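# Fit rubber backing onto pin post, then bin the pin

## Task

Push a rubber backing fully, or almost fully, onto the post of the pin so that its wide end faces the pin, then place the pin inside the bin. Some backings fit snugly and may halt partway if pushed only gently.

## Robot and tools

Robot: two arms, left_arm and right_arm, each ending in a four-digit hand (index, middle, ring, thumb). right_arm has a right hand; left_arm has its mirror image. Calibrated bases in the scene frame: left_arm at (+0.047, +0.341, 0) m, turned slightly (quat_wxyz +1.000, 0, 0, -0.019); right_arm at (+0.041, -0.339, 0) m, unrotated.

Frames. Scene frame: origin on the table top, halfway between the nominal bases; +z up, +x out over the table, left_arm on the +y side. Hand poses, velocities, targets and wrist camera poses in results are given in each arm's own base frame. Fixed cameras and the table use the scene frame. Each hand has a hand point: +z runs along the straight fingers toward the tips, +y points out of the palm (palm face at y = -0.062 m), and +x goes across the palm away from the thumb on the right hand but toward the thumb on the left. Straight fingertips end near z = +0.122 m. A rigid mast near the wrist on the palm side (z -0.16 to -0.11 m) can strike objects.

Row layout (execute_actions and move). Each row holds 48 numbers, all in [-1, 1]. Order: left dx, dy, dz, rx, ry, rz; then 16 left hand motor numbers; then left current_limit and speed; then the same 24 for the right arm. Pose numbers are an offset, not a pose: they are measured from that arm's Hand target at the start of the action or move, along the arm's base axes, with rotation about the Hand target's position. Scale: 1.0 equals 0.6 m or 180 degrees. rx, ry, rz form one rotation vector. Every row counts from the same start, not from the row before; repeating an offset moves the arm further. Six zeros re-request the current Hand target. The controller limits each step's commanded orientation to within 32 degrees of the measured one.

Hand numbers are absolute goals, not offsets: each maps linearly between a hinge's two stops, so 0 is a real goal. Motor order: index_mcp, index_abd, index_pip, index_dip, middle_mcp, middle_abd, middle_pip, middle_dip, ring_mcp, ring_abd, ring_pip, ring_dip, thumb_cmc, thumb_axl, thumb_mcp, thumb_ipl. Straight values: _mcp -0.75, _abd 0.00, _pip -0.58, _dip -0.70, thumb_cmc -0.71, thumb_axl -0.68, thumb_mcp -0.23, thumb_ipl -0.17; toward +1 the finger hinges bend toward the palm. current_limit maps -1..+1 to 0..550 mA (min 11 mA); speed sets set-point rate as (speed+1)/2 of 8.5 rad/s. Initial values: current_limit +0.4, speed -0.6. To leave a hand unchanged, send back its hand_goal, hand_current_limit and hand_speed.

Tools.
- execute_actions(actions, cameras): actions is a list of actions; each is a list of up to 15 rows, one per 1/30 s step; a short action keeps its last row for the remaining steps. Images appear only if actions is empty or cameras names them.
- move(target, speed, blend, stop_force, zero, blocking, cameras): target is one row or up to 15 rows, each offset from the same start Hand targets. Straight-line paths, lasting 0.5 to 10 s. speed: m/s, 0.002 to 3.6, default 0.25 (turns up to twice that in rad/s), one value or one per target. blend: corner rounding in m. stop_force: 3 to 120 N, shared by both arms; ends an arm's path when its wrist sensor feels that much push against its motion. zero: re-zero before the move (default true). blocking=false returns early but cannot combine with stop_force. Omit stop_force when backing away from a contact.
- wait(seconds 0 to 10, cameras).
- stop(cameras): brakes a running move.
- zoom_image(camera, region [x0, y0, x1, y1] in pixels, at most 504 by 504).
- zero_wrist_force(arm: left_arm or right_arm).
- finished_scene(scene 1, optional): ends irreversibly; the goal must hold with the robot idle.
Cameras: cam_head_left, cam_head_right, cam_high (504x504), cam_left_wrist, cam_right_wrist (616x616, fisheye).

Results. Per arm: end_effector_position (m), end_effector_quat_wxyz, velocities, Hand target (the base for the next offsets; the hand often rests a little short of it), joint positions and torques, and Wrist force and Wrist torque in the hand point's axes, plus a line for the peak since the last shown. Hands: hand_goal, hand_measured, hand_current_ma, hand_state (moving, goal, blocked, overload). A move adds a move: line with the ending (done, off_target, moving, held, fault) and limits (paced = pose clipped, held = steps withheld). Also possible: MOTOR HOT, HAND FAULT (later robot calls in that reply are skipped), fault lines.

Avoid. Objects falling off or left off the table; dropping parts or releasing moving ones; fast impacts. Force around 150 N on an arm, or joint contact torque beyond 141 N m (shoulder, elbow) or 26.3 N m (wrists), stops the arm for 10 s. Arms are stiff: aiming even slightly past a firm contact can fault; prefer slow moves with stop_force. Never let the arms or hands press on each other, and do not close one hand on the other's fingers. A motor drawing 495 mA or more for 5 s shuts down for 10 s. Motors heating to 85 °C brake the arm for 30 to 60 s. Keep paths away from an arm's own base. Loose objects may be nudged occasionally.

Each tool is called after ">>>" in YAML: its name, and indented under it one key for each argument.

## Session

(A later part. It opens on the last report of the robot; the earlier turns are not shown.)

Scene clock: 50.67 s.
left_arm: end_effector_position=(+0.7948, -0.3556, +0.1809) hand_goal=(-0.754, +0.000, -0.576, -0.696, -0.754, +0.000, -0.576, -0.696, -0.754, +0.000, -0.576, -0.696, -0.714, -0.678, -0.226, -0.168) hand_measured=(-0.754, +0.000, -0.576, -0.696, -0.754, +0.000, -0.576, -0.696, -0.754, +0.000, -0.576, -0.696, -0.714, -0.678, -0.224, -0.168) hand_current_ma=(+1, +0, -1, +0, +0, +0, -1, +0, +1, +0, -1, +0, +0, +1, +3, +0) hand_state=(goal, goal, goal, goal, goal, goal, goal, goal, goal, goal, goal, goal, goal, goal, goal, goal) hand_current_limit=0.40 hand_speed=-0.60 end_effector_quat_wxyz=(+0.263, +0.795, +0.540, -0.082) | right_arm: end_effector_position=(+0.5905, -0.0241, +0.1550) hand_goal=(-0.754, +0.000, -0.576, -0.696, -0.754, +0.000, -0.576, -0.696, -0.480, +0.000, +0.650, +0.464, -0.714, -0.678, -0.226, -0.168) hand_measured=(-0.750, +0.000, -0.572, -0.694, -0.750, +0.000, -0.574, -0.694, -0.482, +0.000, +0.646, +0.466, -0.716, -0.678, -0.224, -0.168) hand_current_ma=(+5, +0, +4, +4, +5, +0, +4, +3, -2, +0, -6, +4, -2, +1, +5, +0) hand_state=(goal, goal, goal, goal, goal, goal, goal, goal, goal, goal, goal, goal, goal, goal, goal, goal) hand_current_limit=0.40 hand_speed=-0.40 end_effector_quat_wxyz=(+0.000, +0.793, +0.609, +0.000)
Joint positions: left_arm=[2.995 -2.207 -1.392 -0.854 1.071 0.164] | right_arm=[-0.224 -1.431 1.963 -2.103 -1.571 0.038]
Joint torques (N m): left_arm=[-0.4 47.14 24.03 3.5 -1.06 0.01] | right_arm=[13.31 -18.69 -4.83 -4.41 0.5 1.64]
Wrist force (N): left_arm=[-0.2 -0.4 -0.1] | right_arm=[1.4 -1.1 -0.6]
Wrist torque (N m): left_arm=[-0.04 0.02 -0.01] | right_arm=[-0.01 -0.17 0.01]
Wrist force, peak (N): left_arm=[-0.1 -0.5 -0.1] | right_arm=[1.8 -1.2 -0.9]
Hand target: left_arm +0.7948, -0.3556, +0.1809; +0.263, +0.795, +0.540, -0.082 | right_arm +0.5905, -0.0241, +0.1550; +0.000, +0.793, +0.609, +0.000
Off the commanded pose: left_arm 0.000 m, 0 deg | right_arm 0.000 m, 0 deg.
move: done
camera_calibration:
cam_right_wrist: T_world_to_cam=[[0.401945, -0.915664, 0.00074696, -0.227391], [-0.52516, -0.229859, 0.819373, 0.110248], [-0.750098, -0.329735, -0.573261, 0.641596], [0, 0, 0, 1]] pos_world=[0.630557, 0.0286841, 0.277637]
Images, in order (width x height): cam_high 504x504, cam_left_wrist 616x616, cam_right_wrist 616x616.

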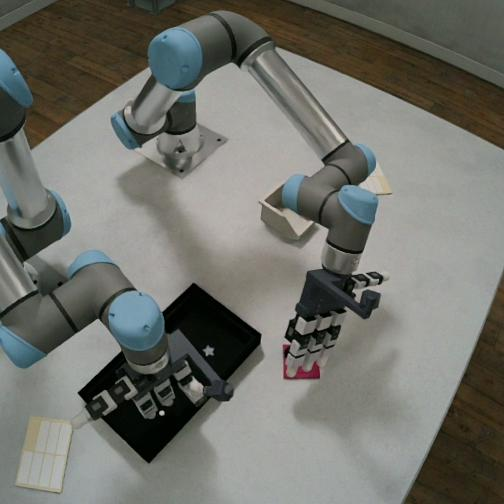

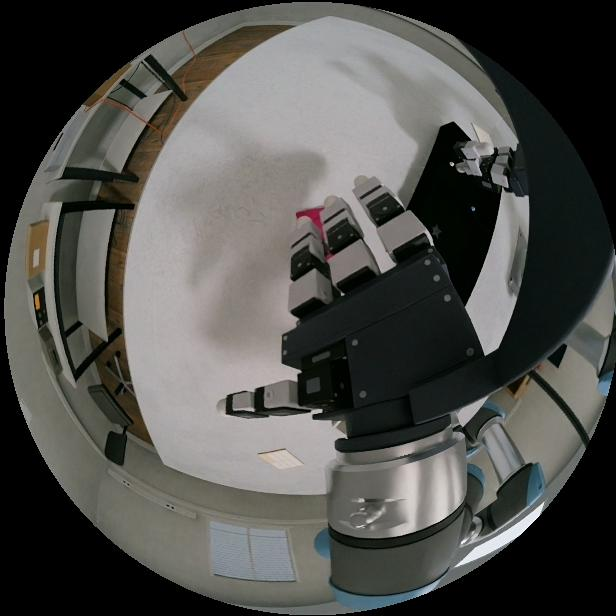

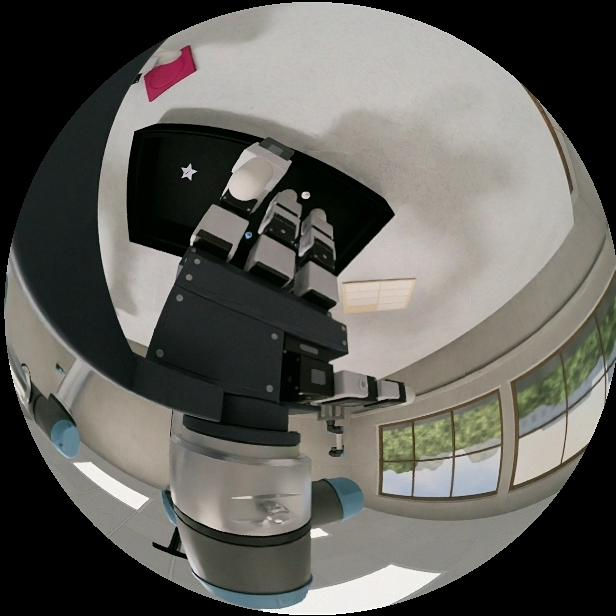

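>>> move:
  target:
    - [0,0,0,0,0,0,-0.754,0,-0.576,-0.696,-0.754,0,-0.576,-0.696,-0.754,0,-0.576,-0.696,-0.714,-0.678,-0.226,-0.168,0.4,-0.6, 0.0005,-0.0012,-0.03,0,0,0,-0.754,0,-0.576,-0.696,-0.754,0,-0.576,-0.696,-0.480,0,0.65,0.464,-0.714,-0.678,-0.226,-0.168,0.4,-0.4]
    - [0,0,0,0,0,0,-0.754,0,-0.576,-0.696,-0.754,0,-0.576,-0.696,-0.754,0,-0.576,-0.696,-0.714,-0.678,-0.226,-0.168,0.4,-0.6, 0.0005,-0.0012,-0.07,0,0,0,-0.754,0,-0.576,-0.696,-0.754,0,-0.576,-0.696,-0.480,0,0.65,0.464,-0.714,-0.678,-0.226,-0.168,0.4,-0.4]
  speed: [0.06, 0.012]
  stop_force: 4
  cameras: ["cam_high","cam_right_wrist","cam_left_wrist"]

>>> zoom_image:
  camera: "cam_right_wrist"
  region: [260, 160, 340, 240]

>>> zoom_image:
  camera: "cam_high"
  region: [130, 370, 190, 430]

>>> zoom_image:
  camera: "cam_left_wrist"
  region: [430, 120, 500, 190]

Scene clock: 54.43 s.
left_arm: end_effector_position=(+0.7948, -0.3556, +0.1809) hand_goal=(-0.754, +0.000, -0.576, -0.696, -0.754, +0.000, -0.576, -0.696, -0.754, +0.000, -0.576, -0.696, -0.714, -0.678, -0.226, -0.168) hand_measured=(-0.754, +0.000, -0.576, -0.696, -0.754, +0.000, -0.576, -0.696, -0.754, +0.000, -0.576, -0.696, -0.714, -0.678, -0.224, -0.168) hand_current_ma=(+1, +0, -1, +0, +0, +0, -1, +0, +1, +0, -1, +0, +0, +1, +3, +0) hand_state=(goal, goal, goal, goal, goal, goal, goal, goal, goal, goal, goal, goal, goal, goal, goal, goal) hand_current_limit=0.40 hand_speed=-0.60 end_effector_quat_wxyz=(+0.263, +0.795, +0.540, -0.082) | right_arm: end_effector_position=(+0.5908, -0.0249, +0.1284) hand_goal=(-0.754, +0.000, -0.576, -0.696, -0.754, +0.000, -0.576, -0.696, -0.480, +0.000, +0.650, +0.464, -0.714, -0.678, -0.226, -0.168) hand_measured=(-0.750, +0.000, -0.574, -0.694, -0.750, +0.000, -0.574, -0.694, -0.482, +0.000, +0.646, +0.466, -0.716, -0.678, -0.224, -0.168) hand_current_ma=(+5, +0, +3, +3, +5, +0, +2, +3, -2, +0, -6, +4, -2, +1, +5, +0) hand_state=(goal, goal, goal, goal, goal, goal, goal, goal, goal, goal, goal, goal, goal, goal, goal, goal) hand_current_limit=0.40 hand_speed=-0.40 end_effector_quat_wxyz=(+0.000, +0.793, +0.609, +0.000)
Joint positions: left_arm=[2.995 -2.207 -1.392 -0.854 1.071 0.164] | right_arm=[-0.225 -1.394 1.998 -2.176 -1.571 0.037]
Joint torques (N m): left_arm=[-0.53 46.83 24.48 3.55 -1.22 0.13] | right_arm=[-10.09 -33.32 -30.52 -0.23 0.47 -1.39]
Wrist force (N): left_arm=[0.0 -0.3 -0.2] | right_arm=[1.6 -1.2 -5.6]
Wrist torque (N m): left_arm=[-0.02 -0.01 0.00] | right_arm=[0.38 -0.18 0.13]
Wrist force, peak (N): left_arm=[0.0 -0.4 0.1] | right_arm=[1.5 -1.7 -15.5]
Hand target: left_arm +0.7948, -0.3556, +0.1809; +0.263, +0.795, +0.540, -0.082 | right_arm +0.5908, -0.0248, +0.1284; +0.000, +0.793, +0.609, +0.000 (not the last commanded pose)
Off the commanded pose: left_arm 0.000 m, 0 deg | right_arm 0.015 m, 0 deg.
move: contact (right_arm); path passed 1 of 2 targets
camera_calibration:
cam_right_wrist: T_world_to_cam=[[0.401945, -0.915664, 0.000746367, -0.228224], [-0.525099, -0.229832, 0.819419, 0.131966], [-0.750141, -0.329753, -0.573194, 0.626319], [0, 0, 0, 1]] pos_world=[0.630856, 0.0278841, 0.251037]
Images, in order (width x height): cam_high 504x504, cam_left_wrist 616x616, cam_right_wrist 616x616.

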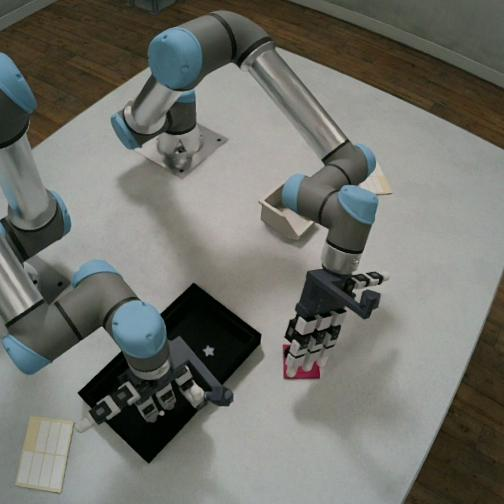

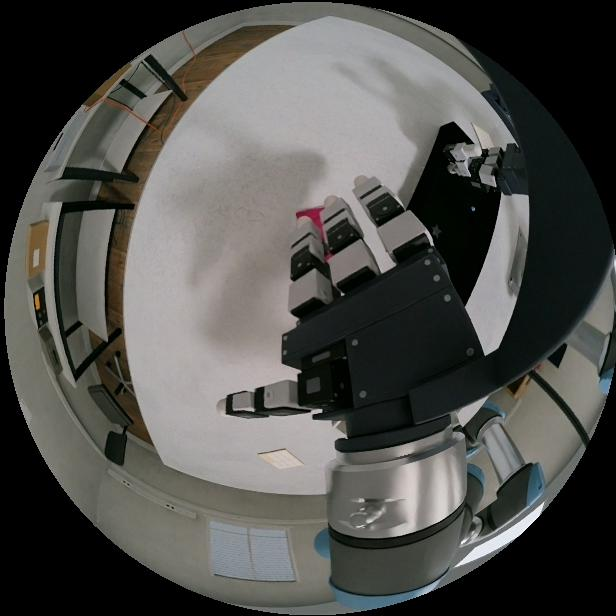

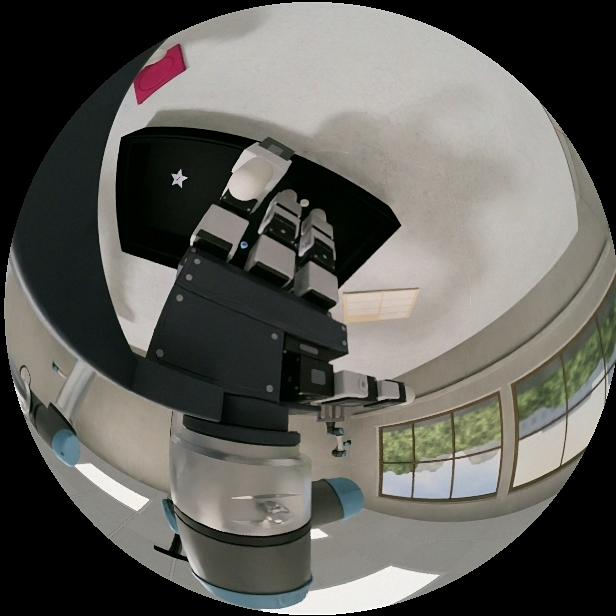

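Scaled by 6.300 from the camera's 616x616 image, which has a finer 880x880 frame.

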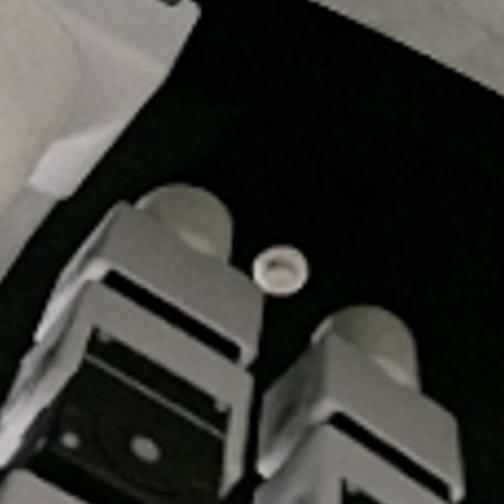

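Scaled by 8.400 from the camera's 504x504 image, which has a finer 720x720 frame.

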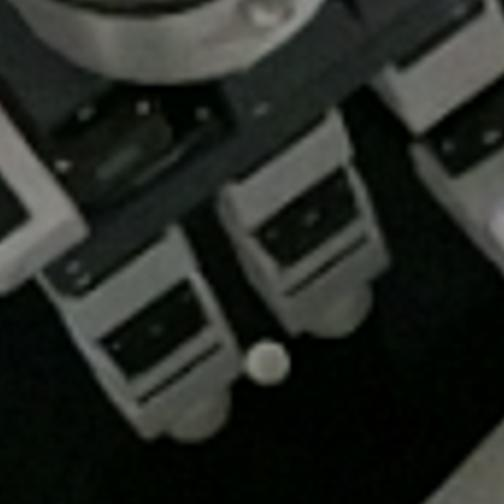

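Scaled by 7.200 from the camera's 616x616 image, which has a finer 880x880 frame.

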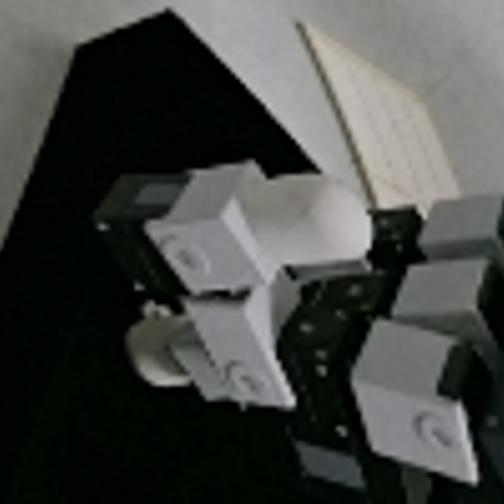

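>>> move:
  target:
    - [0,0,0,0,0,0,-0.754,0,-0.576,-0.696,-0.754,0,-0.576,-0.696,-0.754,0,-0.576,-0.696,-0.714,-0.678,-0.226,-0.168,0.4,-0.6, 0.0014,-0.0004,0.0012,0,0,0,-0.754,0,-0.576,-0.696,-0.754,0,-0.576,-0.696,-0.480,0,0.65,0.464,-0.714,-0.678,-0.226,-0.168,0.4,-0.4]
    - [0,0,0,0,0,0,-0.754,0,-0.576,-0.696,-0.754,0,-0.576,-0.696,-0.754,0,-0.576,-0.696,-0.714,-0.678,-0.226,-0.168,0.4,-0.6, 0.0014,-0.0004,0.0012,0,0,0,-0.754,0.2,-0.576,-0.696,-0.754,-0.2,-0.576,-0.696,-0.480,0,0.65,0.464,-0.714,-0.678,-0.226,-0.168,0.4,-0.95]
  speed: 0.05
  cameras: ["cam_high","cam_right_wrist","cam_left_wrist"]

>>> zoom_image:
  camera: "cam_right_wrist"
  region: [260, 160, 340, 240]

>>> zoom_image:
  camera: "cam_high"
  region: [130, 370, 190, 430]

>>> zoom_image:
  camera: "cam_left_wrist"
  region: [430, 120, 500, 190]

Scene clock: 57.10 s.
left_arm: end_effector_position=(+0.7948, -0.3556, +0.1809) hand_goal=(-0.754, +0.000, -0.576, -0.696, -0.754, +0.000, -0.576, -0.696, -0.754, +0.000, -0.576, -0.696, -0.714, -0.678, -0.226, -0.168) hand_measured=(-0.754, +0.000, -0.576, -0.696, -0.754, +0.000, -0.576, -0.696, -0.754, +0.000, -0.576, -0.696, -0.714, -0.678, -0.224, -0.168) hand_current_ma=(+1, +0, -1, +0, +0, +0, -1, +0, +1, +0, -1, +0, +0, +1, +3, +0) hand_state=(goal, goal, goal, goal, goal, goal, goal, goal, goal, goal, goal, goal, goal, goal, goal, goal) hand_current_limit=0.40 hand_speed=-0.60 end_effector_quat_wxyz=(+0.263, +0.795, +0.540, -0.082) | right_arm: end_effector_position=(+0.5916, -0.0251, +0.1291) hand_goal=(-0.754, +0.200, -0.576, -0.696, -0.754, -0.200, -0.576, -0.696, -0.480, +0.000, +0.650, +0.464, -0.714, -0.678, -0.226, -0.168) hand_measured=(-0.752, +0.096, -0.574, -0.694, -0.752, -0.094, -0.574, -0.694, -0.482, +0.000, +0.646, +0.466, -0.716, -0.678, -0.224, -0.168) hand_current_ma=(+4, -121, +3, +3, +4, +124, +2, +2, -2, +0, -6, +4, -2, +1, +5, +0) hand_state=(goal, moving, goal, goal, goal, moving, goal, goal, goal, goal, goal, goal, goal, goal, goal, goal) hand_current_limit=0.40 hand_speed=-0.95 end_effector_quat_wxyz=(+0.000, +0.793, +0.609, +0.000)
Joint positions: left_arm=[2.995 -2.207 -1.392 -0.854 1.071 0.164] | right_arm=[-0.225 -1.393 1.995 -2.173 -1.571 0.036]
Joint torques (N m): left_arm=[-1.44 46.65 24.46 3.63 -1.14 0.08] | right_arm=[-11.95 -20.37 -32.86 -0.48 0.5 -1.3]
Wrist force (N): left_arm=[-0.1 -0.1 0.0] | right_arm=[1.3 -1.0 -0.4]
Wrist torque (N m): left_arm=[-0.01 0.01 -0.01] | right_arm=[0.00 -0.19 0.11]
Wrist force, peak (N): left_arm=[-0.1 -0.4 -0.2] | right_arm=[1.6 -1.1 -6.2]
Hand target: left_arm +0.7948, -0.3556, +0.1809; +0.263, +0.795, +0.540, -0.082 | right_arm +0.5916, -0.0251, +0.1291; +0.000, +0.793, +0.609, +0.000
Off the commanded pose: left_arm 0.000 m, 0 deg | right_arm 0.000 m, 0 deg.
move: done
camera_calibration:
cam_right_wrist: T_world_to_cam=[[0.401945, -0.915664, 0.000746367, -0.22877], [-0.525099, -0.229832, 0.819419, 0.131819], [-0.750141, -0.329753, -0.573194, 0.627329], [0, 0, 0, 1]] pos_world=[0.631756, 0.0276841, 0.251737]
Images, in order (width x height): cam_high 504x504, cam_left_wrist 616x616, cam_right_wrist 616x616.

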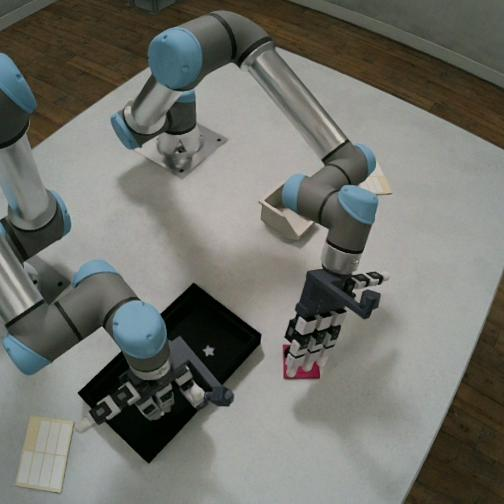

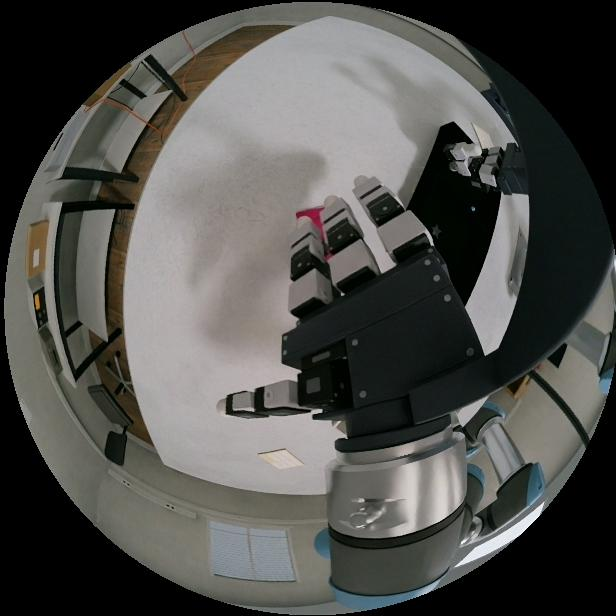

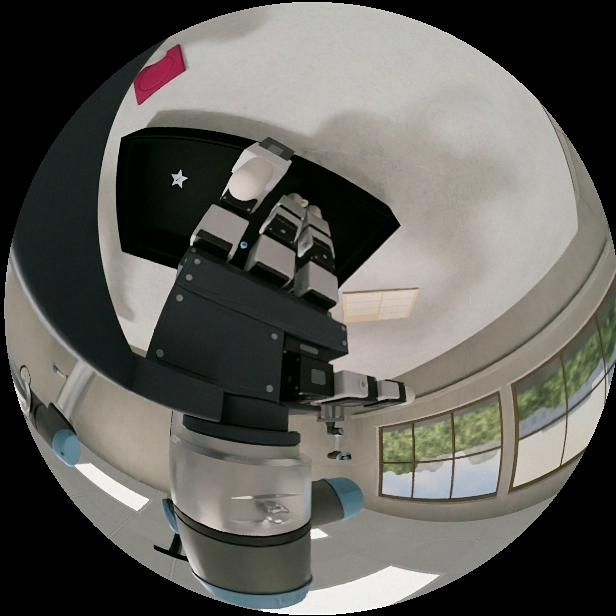

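Scaled by 6.300 from the camera's 616x616 image, which has a finer 880x880 frame.

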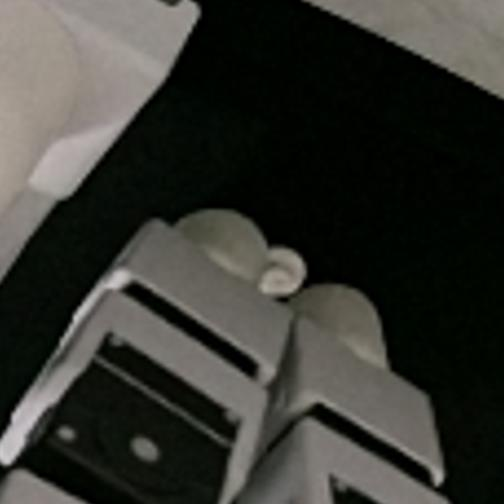

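Scaled by 8.400 from the camera's 504x504 image, which has a finer 720x720 frame.

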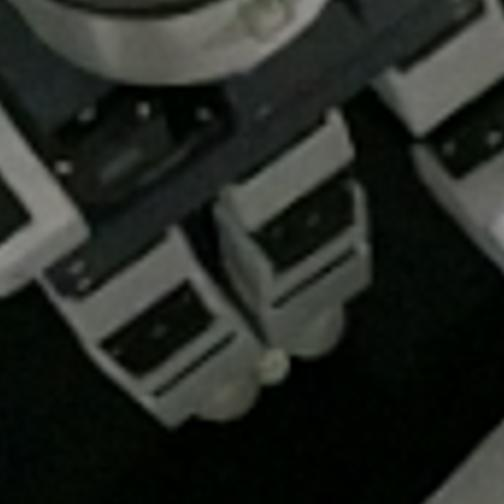

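Scaled by 7.200 from the camera's 616x616 image, which has a finer 880x880 frame.

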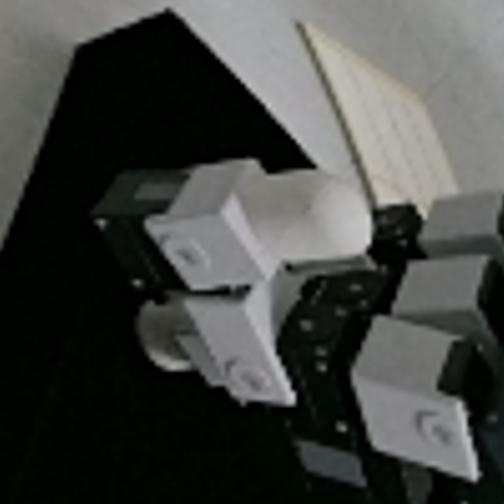

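>>> wait:
  seconds: 0.5
  cameras: ["cam_right_wrist","cam_high"]

>>> zoom_image:
  camera: "cam_right_wrist"
  region: [285, 185, 325, 225]

>>> zoom_image:
  camera: "cam_high"
  region: [145, 395, 180, 430]

Scene clock: 57.97 s.
left_arm: end_effector_position=(+0.7948, -0.3556, +0.1809) hand_goal=(-0.754, +0.000, -0.576, -0.696, -0.754, +0.000, -0.576, -0.696, -0.754, +0.000, -0.576, -0.696, -0.714, -0.678, -0.226, -0.168) hand_measured=(-0.754, +0.000, -0.576, -0.696, -0.754, +0.000, -0.576, -0.696, -0.754, +0.000, -0.576, -0.696, -0.714, -0.678, -0.224, -0.168) hand_current_ma=(+1, +0, -1, +0, +0, +0, -1, +0, +1, +0, -1, +0, +0, +1, +3, +0) hand_state=(goal, goal, goal, goal, goal, goal, goal, goal, goal, goal, goal, goal, goal, goal, goal, goal) hand_current_limit=0.40 hand_speed=-0.60 end_effector_quat_wxyz=(+0.263, +0.795, +0.540, -0.082) | right_arm: end_effector_position=(+0.5916, -0.0251, +0.1291) hand_goal=(-0.754, +0.200, -0.576, -0.696, -0.754, -0.200, -0.576, -0.696, -0.480, +0.000, +0.650, +0.464, -0.714, -0.678, -0.226, -0.168) hand_measured=(-0.752, +0.100, -0.574, -0.694, -0.752, -0.098, -0.574, -0.694, -0.482, +0.000, +0.646, +0.466, -0.716, -0.678, -0.224, -0.168) hand_current_ma=(+4, -304, +3, +3, +4, +309, +2, +2, -2, +0, -6, +4, -2, +1, +5, +0) hand_state=(goal, blocked, goal, goal, goal, blocked, goal, goal, goal, goal, goal, goal, goal, goal, goal, goal) hand_current_limit=0.40 hand_speed=-0.95 end_effector_quat_wxyz=(+0.000, +0.793, +0.609, +0.000)
Joint positions: left_arm=[2.995 -2.207 -1.392 -0.854 1.071 0.164] | right_arm=[-0.225 -1.393 1.995 -2.173 -1.571 0.036]
Joint torques (N m): left_arm=[-0.71 47.12 24.64 3.63 -1.1 0.18] | right_arm=[-11.1 -20.42 -33.26 -0.53 0.54 -1.37]
Wrist force (N): left_arm=[-0.2 -0.3 0.0] | right_arm=[1.6 -1.0 -0.5]
Wrist torque (N m): left_arm=[-0.04 0.03 -0.02] | right_arm=[0.00 -0.21 0.13]
Wrist force, peak (N): left_arm=[-0.2 -0.3 -0.4] | right_arm=[1.8 -1.1 -0.9]
Hand target: left_arm +0.7948, -0.3556, +0.1809; +0.263, +0.795, +0.540, -0.082 | right_arm +0.5916, -0.0251, +0.1291; +0.000, +0.793, +0.609, +0.000
Off the commanded pose: left_arm 0.000 m, 0 deg | right_arm 0.000 m, 0 deg.
wait: 0.50 s; at rest from the start
camera_calibration:
cam_right_wrist: T_world_to_cam=[[0.401945, -0.915664, 0.000746367, -0.22877], [-0.525099, -0.229832, 0.819419, 0.131819], [-0.750141, -0.329753, -0.573194, 0.627329], [0, 0, 0, 1]] pos_world=[0.631756, 0.0276841, 0.251737]
Images, in order (width x height): cam_high 504x504, cam_right_wrist 616x616.

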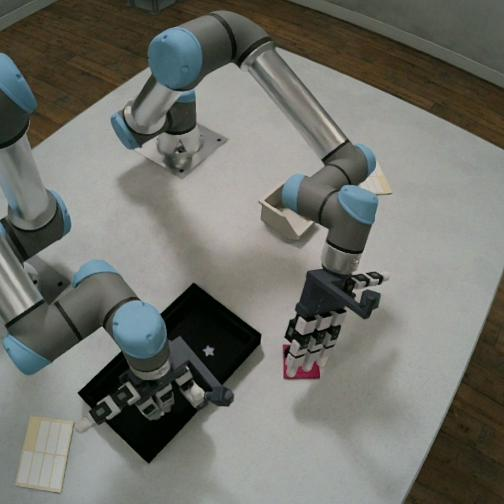

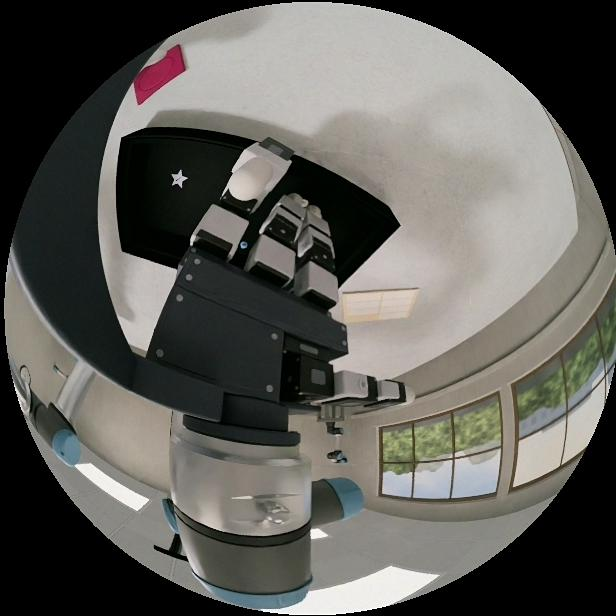

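Scaled by 12.600 from the camera's 616x616 image, which has a finer 880x880 frame.

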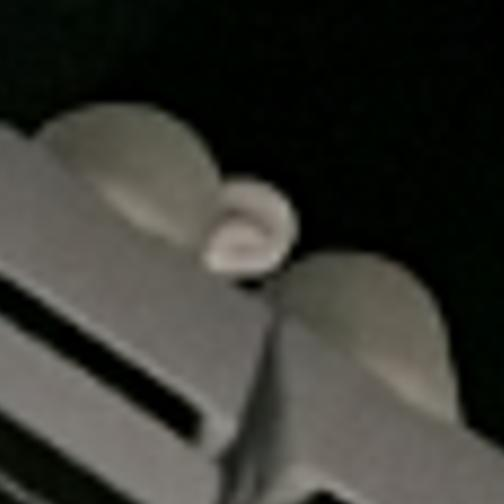

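Scaled by 14.400 from the camera's 504x504 image, which has a finer 720x720 frame.

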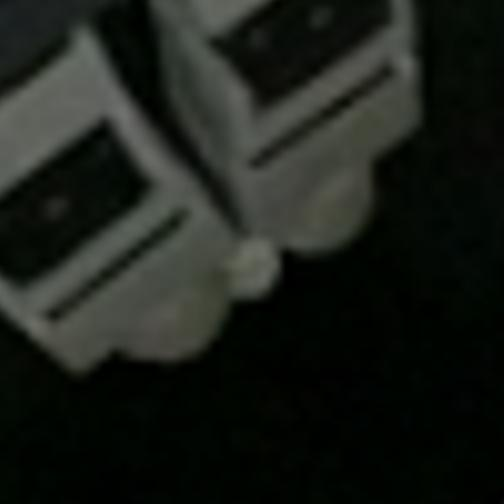

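>>> move:
  target: [0.0845,0.9407,0.1667,0,0,0.2111,-0.754,0,-0.576,-0.696,-0.754,0,-0.576,-0.696,-0.754,0,-0.576,-0.696,-0.714,-0.678,-0.226,-0.168,0.4,-0.6, 0,0,0.15,0,0,0,-0.754,0.2,-0.576,-0.696,-0.754,-0.2,-0.576,-0.696,-0.480,0,0.65,0.464,-0.714,-0.678,-0.226,-0.168,0.4,-0.95]
  speed: 0.25
  cameras: ["all"]

>>> zoom_image:
  camera: "cam_right_wrist"
  region: [285, 185, 325, 225]

>>> zoom_image:
  camera: "cam_high"
  region: [130, 350, 180, 400]

Scene clock: 62.83 s.
left_arm: end_effector_position=(+0.8455, +0.2088, +0.2809) hand_goal=(-0.754, +0.000, -0.576, -0.696, -0.754, +0.000, -0.576, -0.696, -0.754, +0.000, -0.576, -0.696, -0.714, -0.678, -0.226, -0.168) hand_measured=(-0.754, +0.000, -0.576, -0.696, -0.754, +0.000, -0.576, -0.696, -0.754, +0.000, -0.576, -0.696, -0.714, -0.678, -0.224, -0.168) hand_current_ma=(+0, +0, -1, +0, +0, +0, -1, +0, +0, +0, -1, +0, +0, +1, +4, +0) hand_state=(goal, goal, goal, goal, goal, goal, goal, goal, goal, goal, goal, goal, goal, goal, goal, goal) hand_current_limit=0.40 hand_speed=-0.60 end_effector_quat_wxyz=(+0.275, +0.576, +0.770, +0.008) | right_arm: end_effector_position=(+0.5916, -0.0251, +0.2191) hand_goal=(-0.754, +0.200, -0.576, -0.696, -0.754, -0.200, -0.576, -0.696, -0.480, +0.000, +0.650, +0.464, -0.714, -0.678, -0.226, -0.168) hand_measured=(-0.752, +0.100, -0.574, -0.694, -0.752, -0.098, -0.574, -0.694, -0.482, +0.000, +0.646, +0.466, -0.716, -0.678, -0.224, -0.168) hand_current_ma=(+4, -304, +3, +3, +4, +309, +2, +2, -2, +0, -6, +4, -2, +1, +5, +0) hand_state=(goal, blocked, goal, goal, goal, blocked, goal, goal, goal, goal, goal, goal, goal, goal, goal, goal) hand_current_limit=0.40 hand_speed=-0.95 end_effector_quat_wxyz=(+0.000, +0.793, +0.609, +0.000)
Joint positions: left_arm=[3.658 -2.124 -1.256 -1.072 1.071 0.163] | right_arm=[-0.225 -1.497 1.856 -1.93 -1.571 0.036]
Joint torques (N m): left_arm=[8.65 34.71 36.11 2.1 0.6 -2.28] | right_arm=[-3.59 -32.5 -35.76 -0.49 -0.47 -0.27]
Wrist force (N): left_arm=[-0.3 -0.3 0.0] | right_arm=[1.4 -0.6 -1.0]
Wrist torque (N m): left_arm=[-0.05 0.03 0.02] | right_arm=[0.09 -0.18 0.11]
Wrist force, peak (N): left_arm=[-0.9 -0.1 0.7] | right_arm=[1.8 -1.2 -0.9]
Hand target: left_arm +0.8455, +0.2089, +0.2809; +0.275, +0.576, +0.770, +0.008 | right_arm +0.5916, -0.0251, +0.2191; +0.000, +0.793, +0.609, +0.000
Off the commanded pose: left_arm 0.000 m, 0 deg | right_arm 0.000 m, 0 deg.
move: done
camera_calibration:
cam_left_wrist: T_world_to_cam=[[-0.459373, -0.877663, 0.136689, 0.496442], [-0.800986, 0.475826, 0.363333, 0.410297], [-0.383925, 0.057419, -0.921577, 0.692836], [0, 0, 0, 1]] pos_world=[0.822691, 0.200697, 0.421569]
cam_right_wrist: T_world_to_cam=[[0.401945, -0.915664, 0.000746367, -0.228837], [-0.525099, -0.229832, 0.819419, 0.0580714], [-0.750141, -0.329753, -0.573194, 0.678917], [0, 0, 0, 1]] pos_world=[0.631756, 0.0276841, 0.341737]

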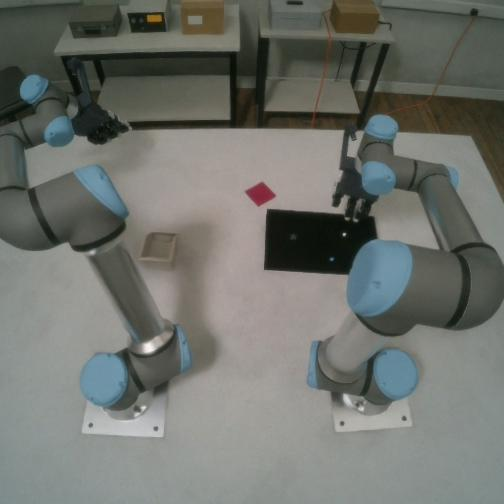

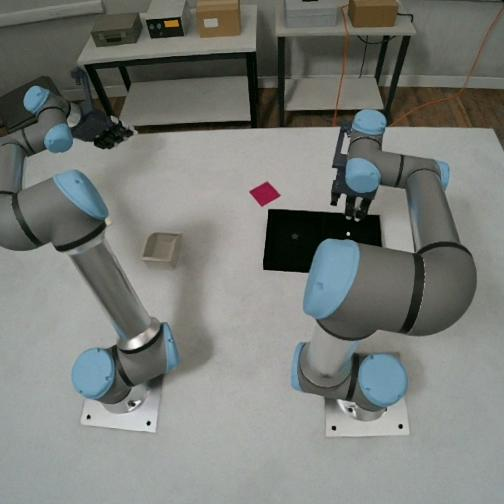

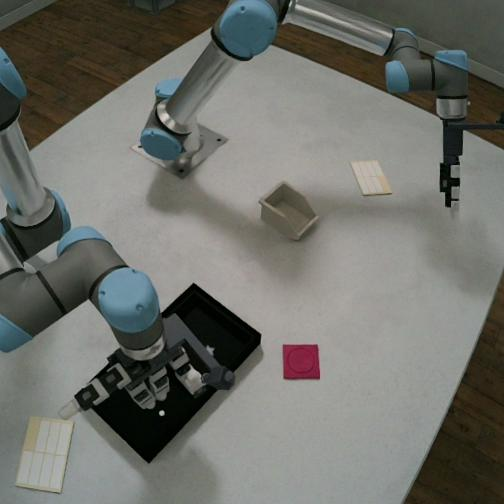

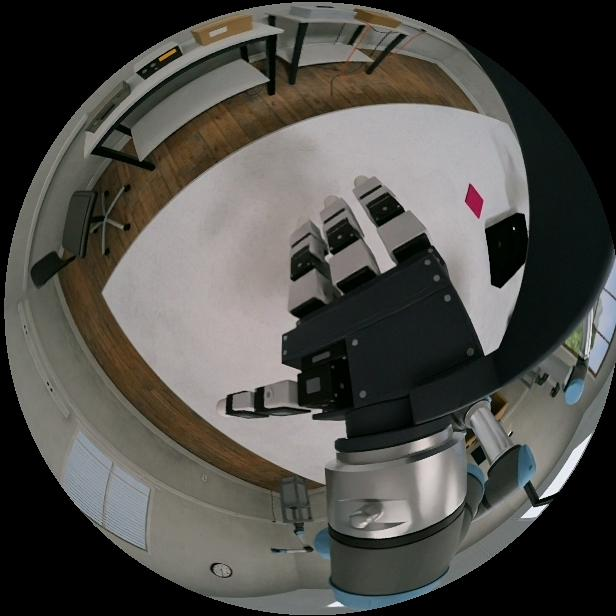

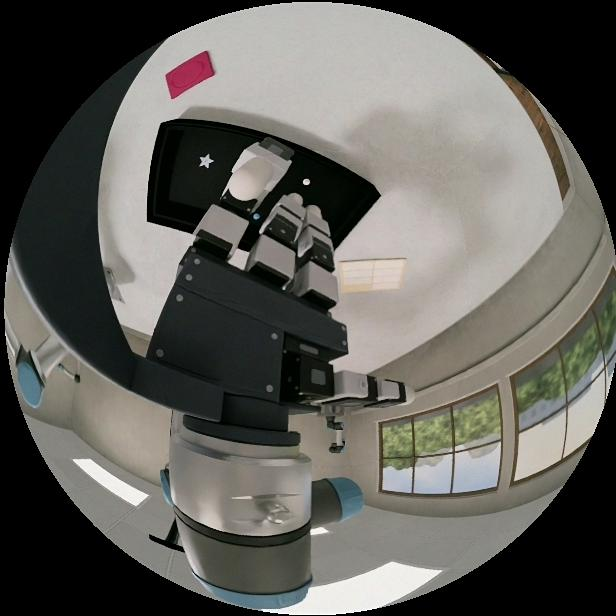

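Scaled by 12.600 from the camera's 616x616 image, which has a finer 880x880 frame.

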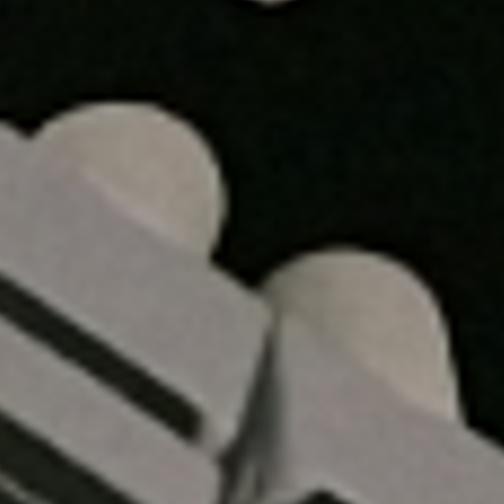

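Scaled by 10.080 from the camera's 504x504 image, which has a finer 720x720 frame.

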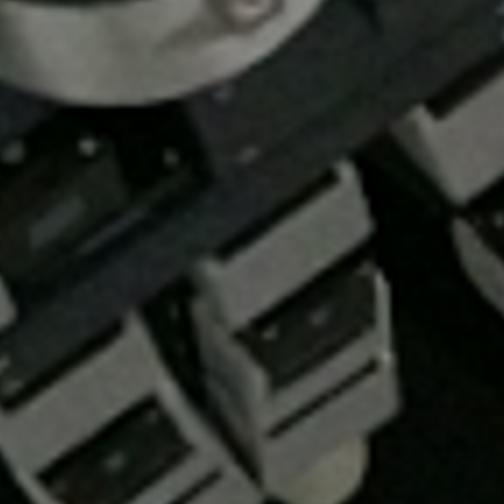

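>>> zoom_image:
  camera: "cam_left_wrist"
  region: [270, 160, 450, 340]

>>> zoom_image:
  camera: "cam_high"
  region: [400, 110, 504, 214]

>>> zoom_image:
  camera: "cam_right_wrist"
  region: [170, 120, 350, 300]

Scaled by 2.800 from the camera's 616x616 image, which has a finer 880x880 frame.

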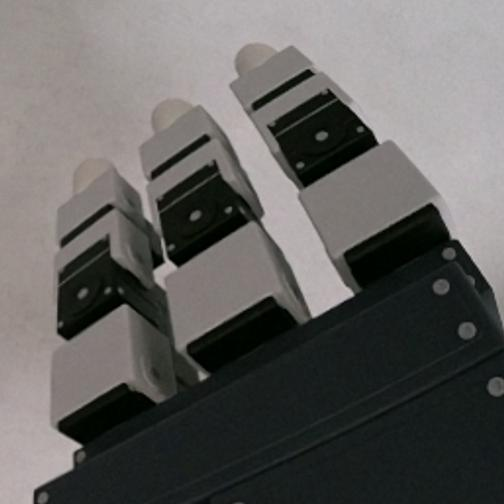

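Scaled by 4.846 from the camera's 504x504 image, which has a finer 720x720 frame.

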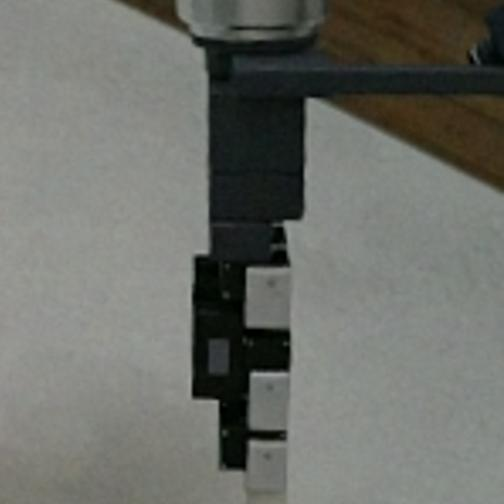

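Scaled by 2.800 from the camera's 616x616 image, which has a finer 880x880 frame.

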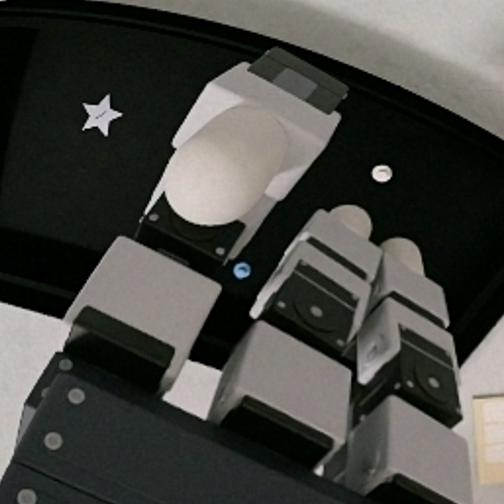

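>>> move:
  target: [-0.455,0.7458,0,0,0,0.1944,-0.754,0,-0.576,-0.696,-0.754,0,-0.576,-0.696,-0.754,0,-0.576,-0.696,-0.714,-0.678,-0.226,-0.168,0.4,-0.6, -0.0418,0.0555,-0.0318,0.4803,-0.2525,-0.5490,0.2877,0.18,-0.2847,-0.4783,-0.754,0,-0.576,-0.696,-0.754,0,-0.576,-0.696,0.457,-0.678,-0.265,0.3005,0.4,-0.7]
  speed: 0.35
  cameras: ["all"]

Scene clock: 77.90 s.
left_arm: end_effector_position=(+0.5725, +0.6563, +0.2809) hand_goal=(-0.754, +0.000, -0.576, -0.696, -0.754, +0.000, -0.576, -0.696, -0.754, +0.000, -0.576, -0.696, -0.714, -0.678, -0.226, -0.168) hand_measured=(-0.754, +0.000, -0.576, -0.696, -0.754, +0.000, -0.576, -0.696, -0.754, +0.000, -0.576, -0.696, -0.714, -0.678, -0.224, -0.168) hand_current_ma=(+0, +0, -1, +0, +0, +0, -1, +0, +0, +0, -1, +0, +0, +1, +4, +0) hand_state=(goal, goal, goal, goal, goal, goal, goal, goal, goal, goal, goal, goal, goal, goal, goal, goal) hand_current_limit=0.40 hand_speed=-0.60 end_effector_quat_wxyz=(+0.260, +0.318, +0.907, +0.090) | right_arm: end_effector_position=(+0.5665, +0.0082, +0.2001) hand_goal=(+0.288, +0.180, -0.284, -0.478, -0.754, +0.000, -0.576, -0.696, -0.754, +0.000, -0.576, -0.696, +0.456, -0.678, -0.266, +0.300) hand_measured=(+0.286, +0.176, -0.288, -0.480, -0.748, -0.002, -0.574, -0.694, -0.750, +0.000, -0.574, -0.694, +0.446, -0.678, -0.264, +0.298) hand_current_ma=(-3, -7, -5, -4, +10, -3, +4, +2, +8, +0, +4, +4, -19, +1, +5, -2) hand_state=(goal, goal, goal, goal, goal, goal, goal, goal, goal, goal, goal, goal, goal, goal, goal, goal) hand_current_limit=0.40 hand_speed=-0.70 end_effector_quat_wxyz=(-0.276, +0.684, -0.315, +0.598)
Joint positions: left_arm=[4.269 -2.124 -1.255 -1.073 1.071 0.164] | right_arm=[-0.257 -1.232 2.35 -4.122 -1.316 2.399]
Joint torques (N m): left_arm=[8.67 33.97 37.68 1.99 0.71 -2.24] | right_arm=[12.74 -17.53 -22.98 -3.9 -1.33 1.51]
Wrist force (N): left_arm=[-0.3 -0.6 0.1] | right_arm=[2.9 -1.7 1.1]
Wrist torque (N m): left_arm=[-0.11 0.02 0.02] | right_arm=[-0.08 -0.33 0.25]
Wrist force, peak (N): left_arm=[-0.6 -0.3 0.4] | right_arm=[3.5 -2.0 0.6]
Hand target: left_arm +0.5725, +0.6563, +0.2809; +0.260, +0.318, +0.907, +0.090 | right_arm +0.5665, +0.0082, +0.2001; -0.276, +0.684, -0.315, +0.598
Off the commanded pose: left_arm 0.000 m, 0 deg | right_arm 0.000 m, 0 deg.
move: done
camera_calibration:
cam_left_wrist: T_world_to_cam=[[0.127024, -0.982431, 0.136728, 0.496862], [-0.929073, -0.0695641, 0.363298, 0.410036], [-0.347403, -0.173178, -0.921586, 0.692793], [0, 0, 0, 1]] pos_world=[0.558518, 0.636633, 0.421569]
cam_right_wrist: T_world_to_cam=[[-0.131768, 0.187312, -0.973423, 0.299991], [-0.798109, 0.562368, 0.216251, 0.336992], [0.587928, 0.805392, 0.0753933, -0.237005], [0, 0, 0, 1]] pos_world=[0.447828, -0.0548232, 0.237011]

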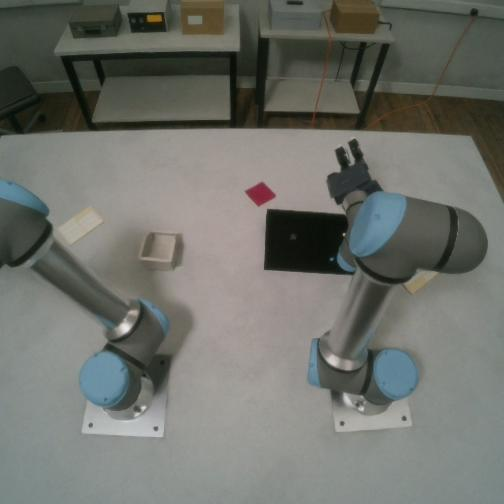

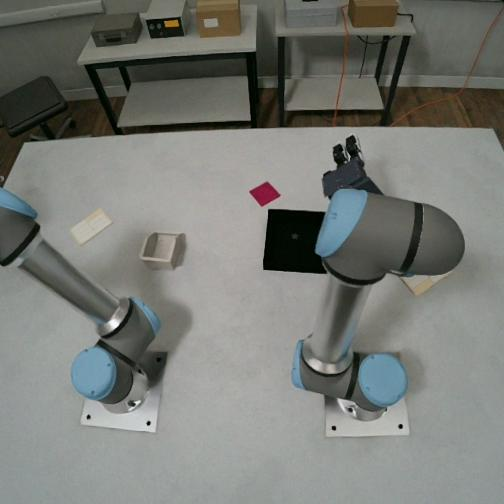

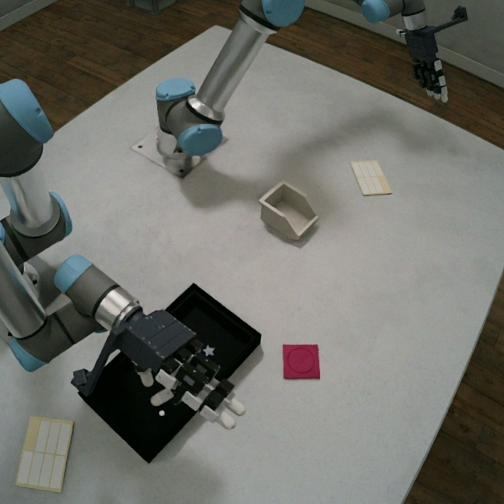

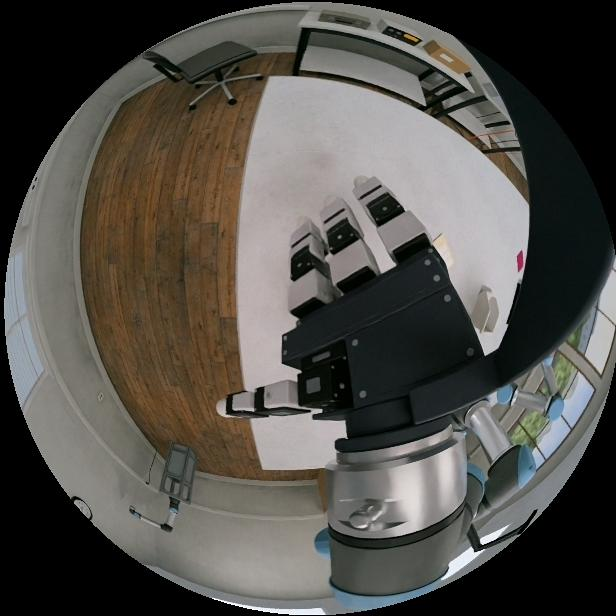

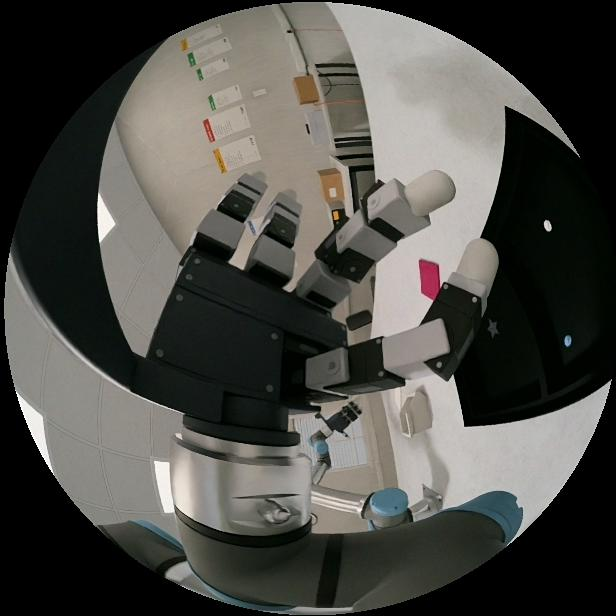

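>>> zoom_image:
  camera: "cam_right_wrist"
  region: [400, 150, 580, 330]

>>> zoom_image:
  camera: "cam_right_wrist"
  region: [530, 208, 564, 242]

>>> zoom_image:
  camera: "cam_right_wrist"
  region: [474, 310, 514, 350]

>>> zoom_image:
  camera: "cam_high"
  region: [60, 270, 260, 470]

Scaled by 2.800 from the camera's 616x616 image, which has a finer 880x880 frame.

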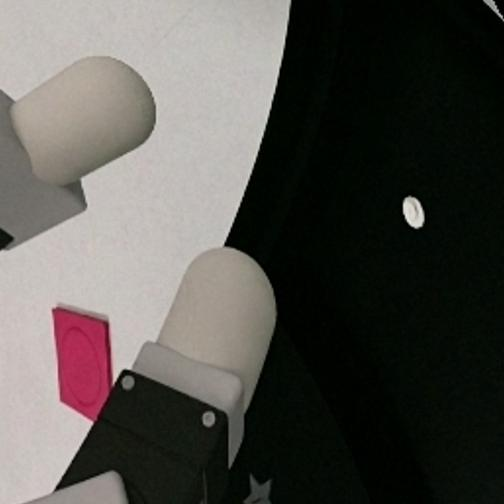

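Scaled by 14.824 from the camera's 616x616 image, which has a finer 880x880 frame.

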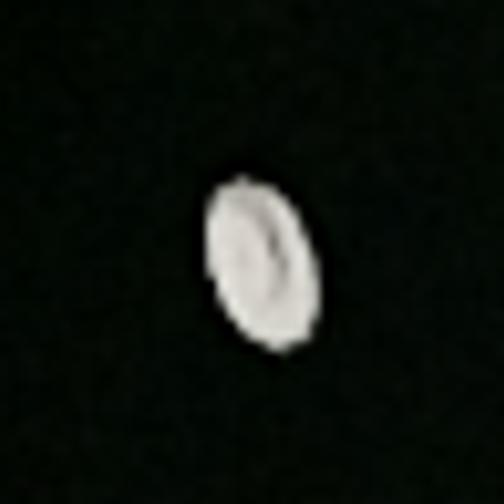

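Scaled by 12.600 from the camera's 616x616 image, which has a finer 880x880 frame.

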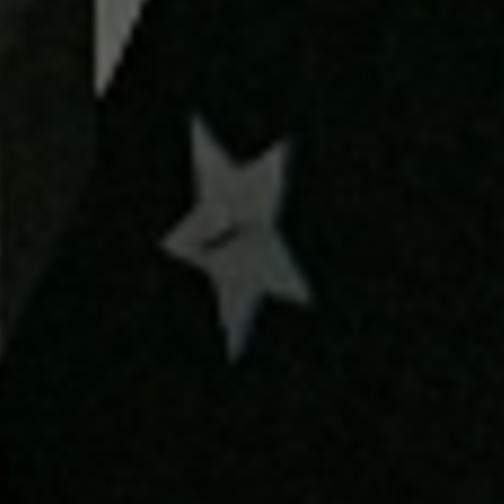

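Scaled by 2.520 from the camera's 504x504 image, which has a finer 720x720 frame.

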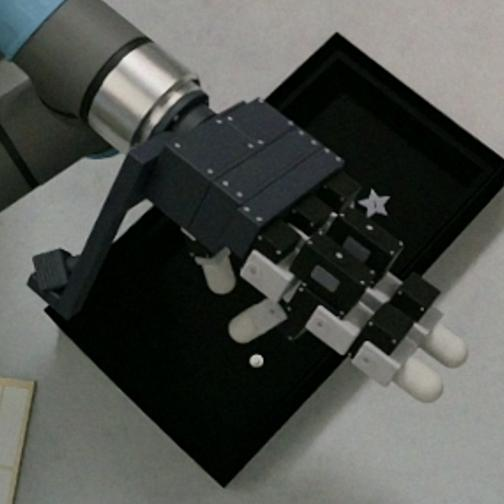

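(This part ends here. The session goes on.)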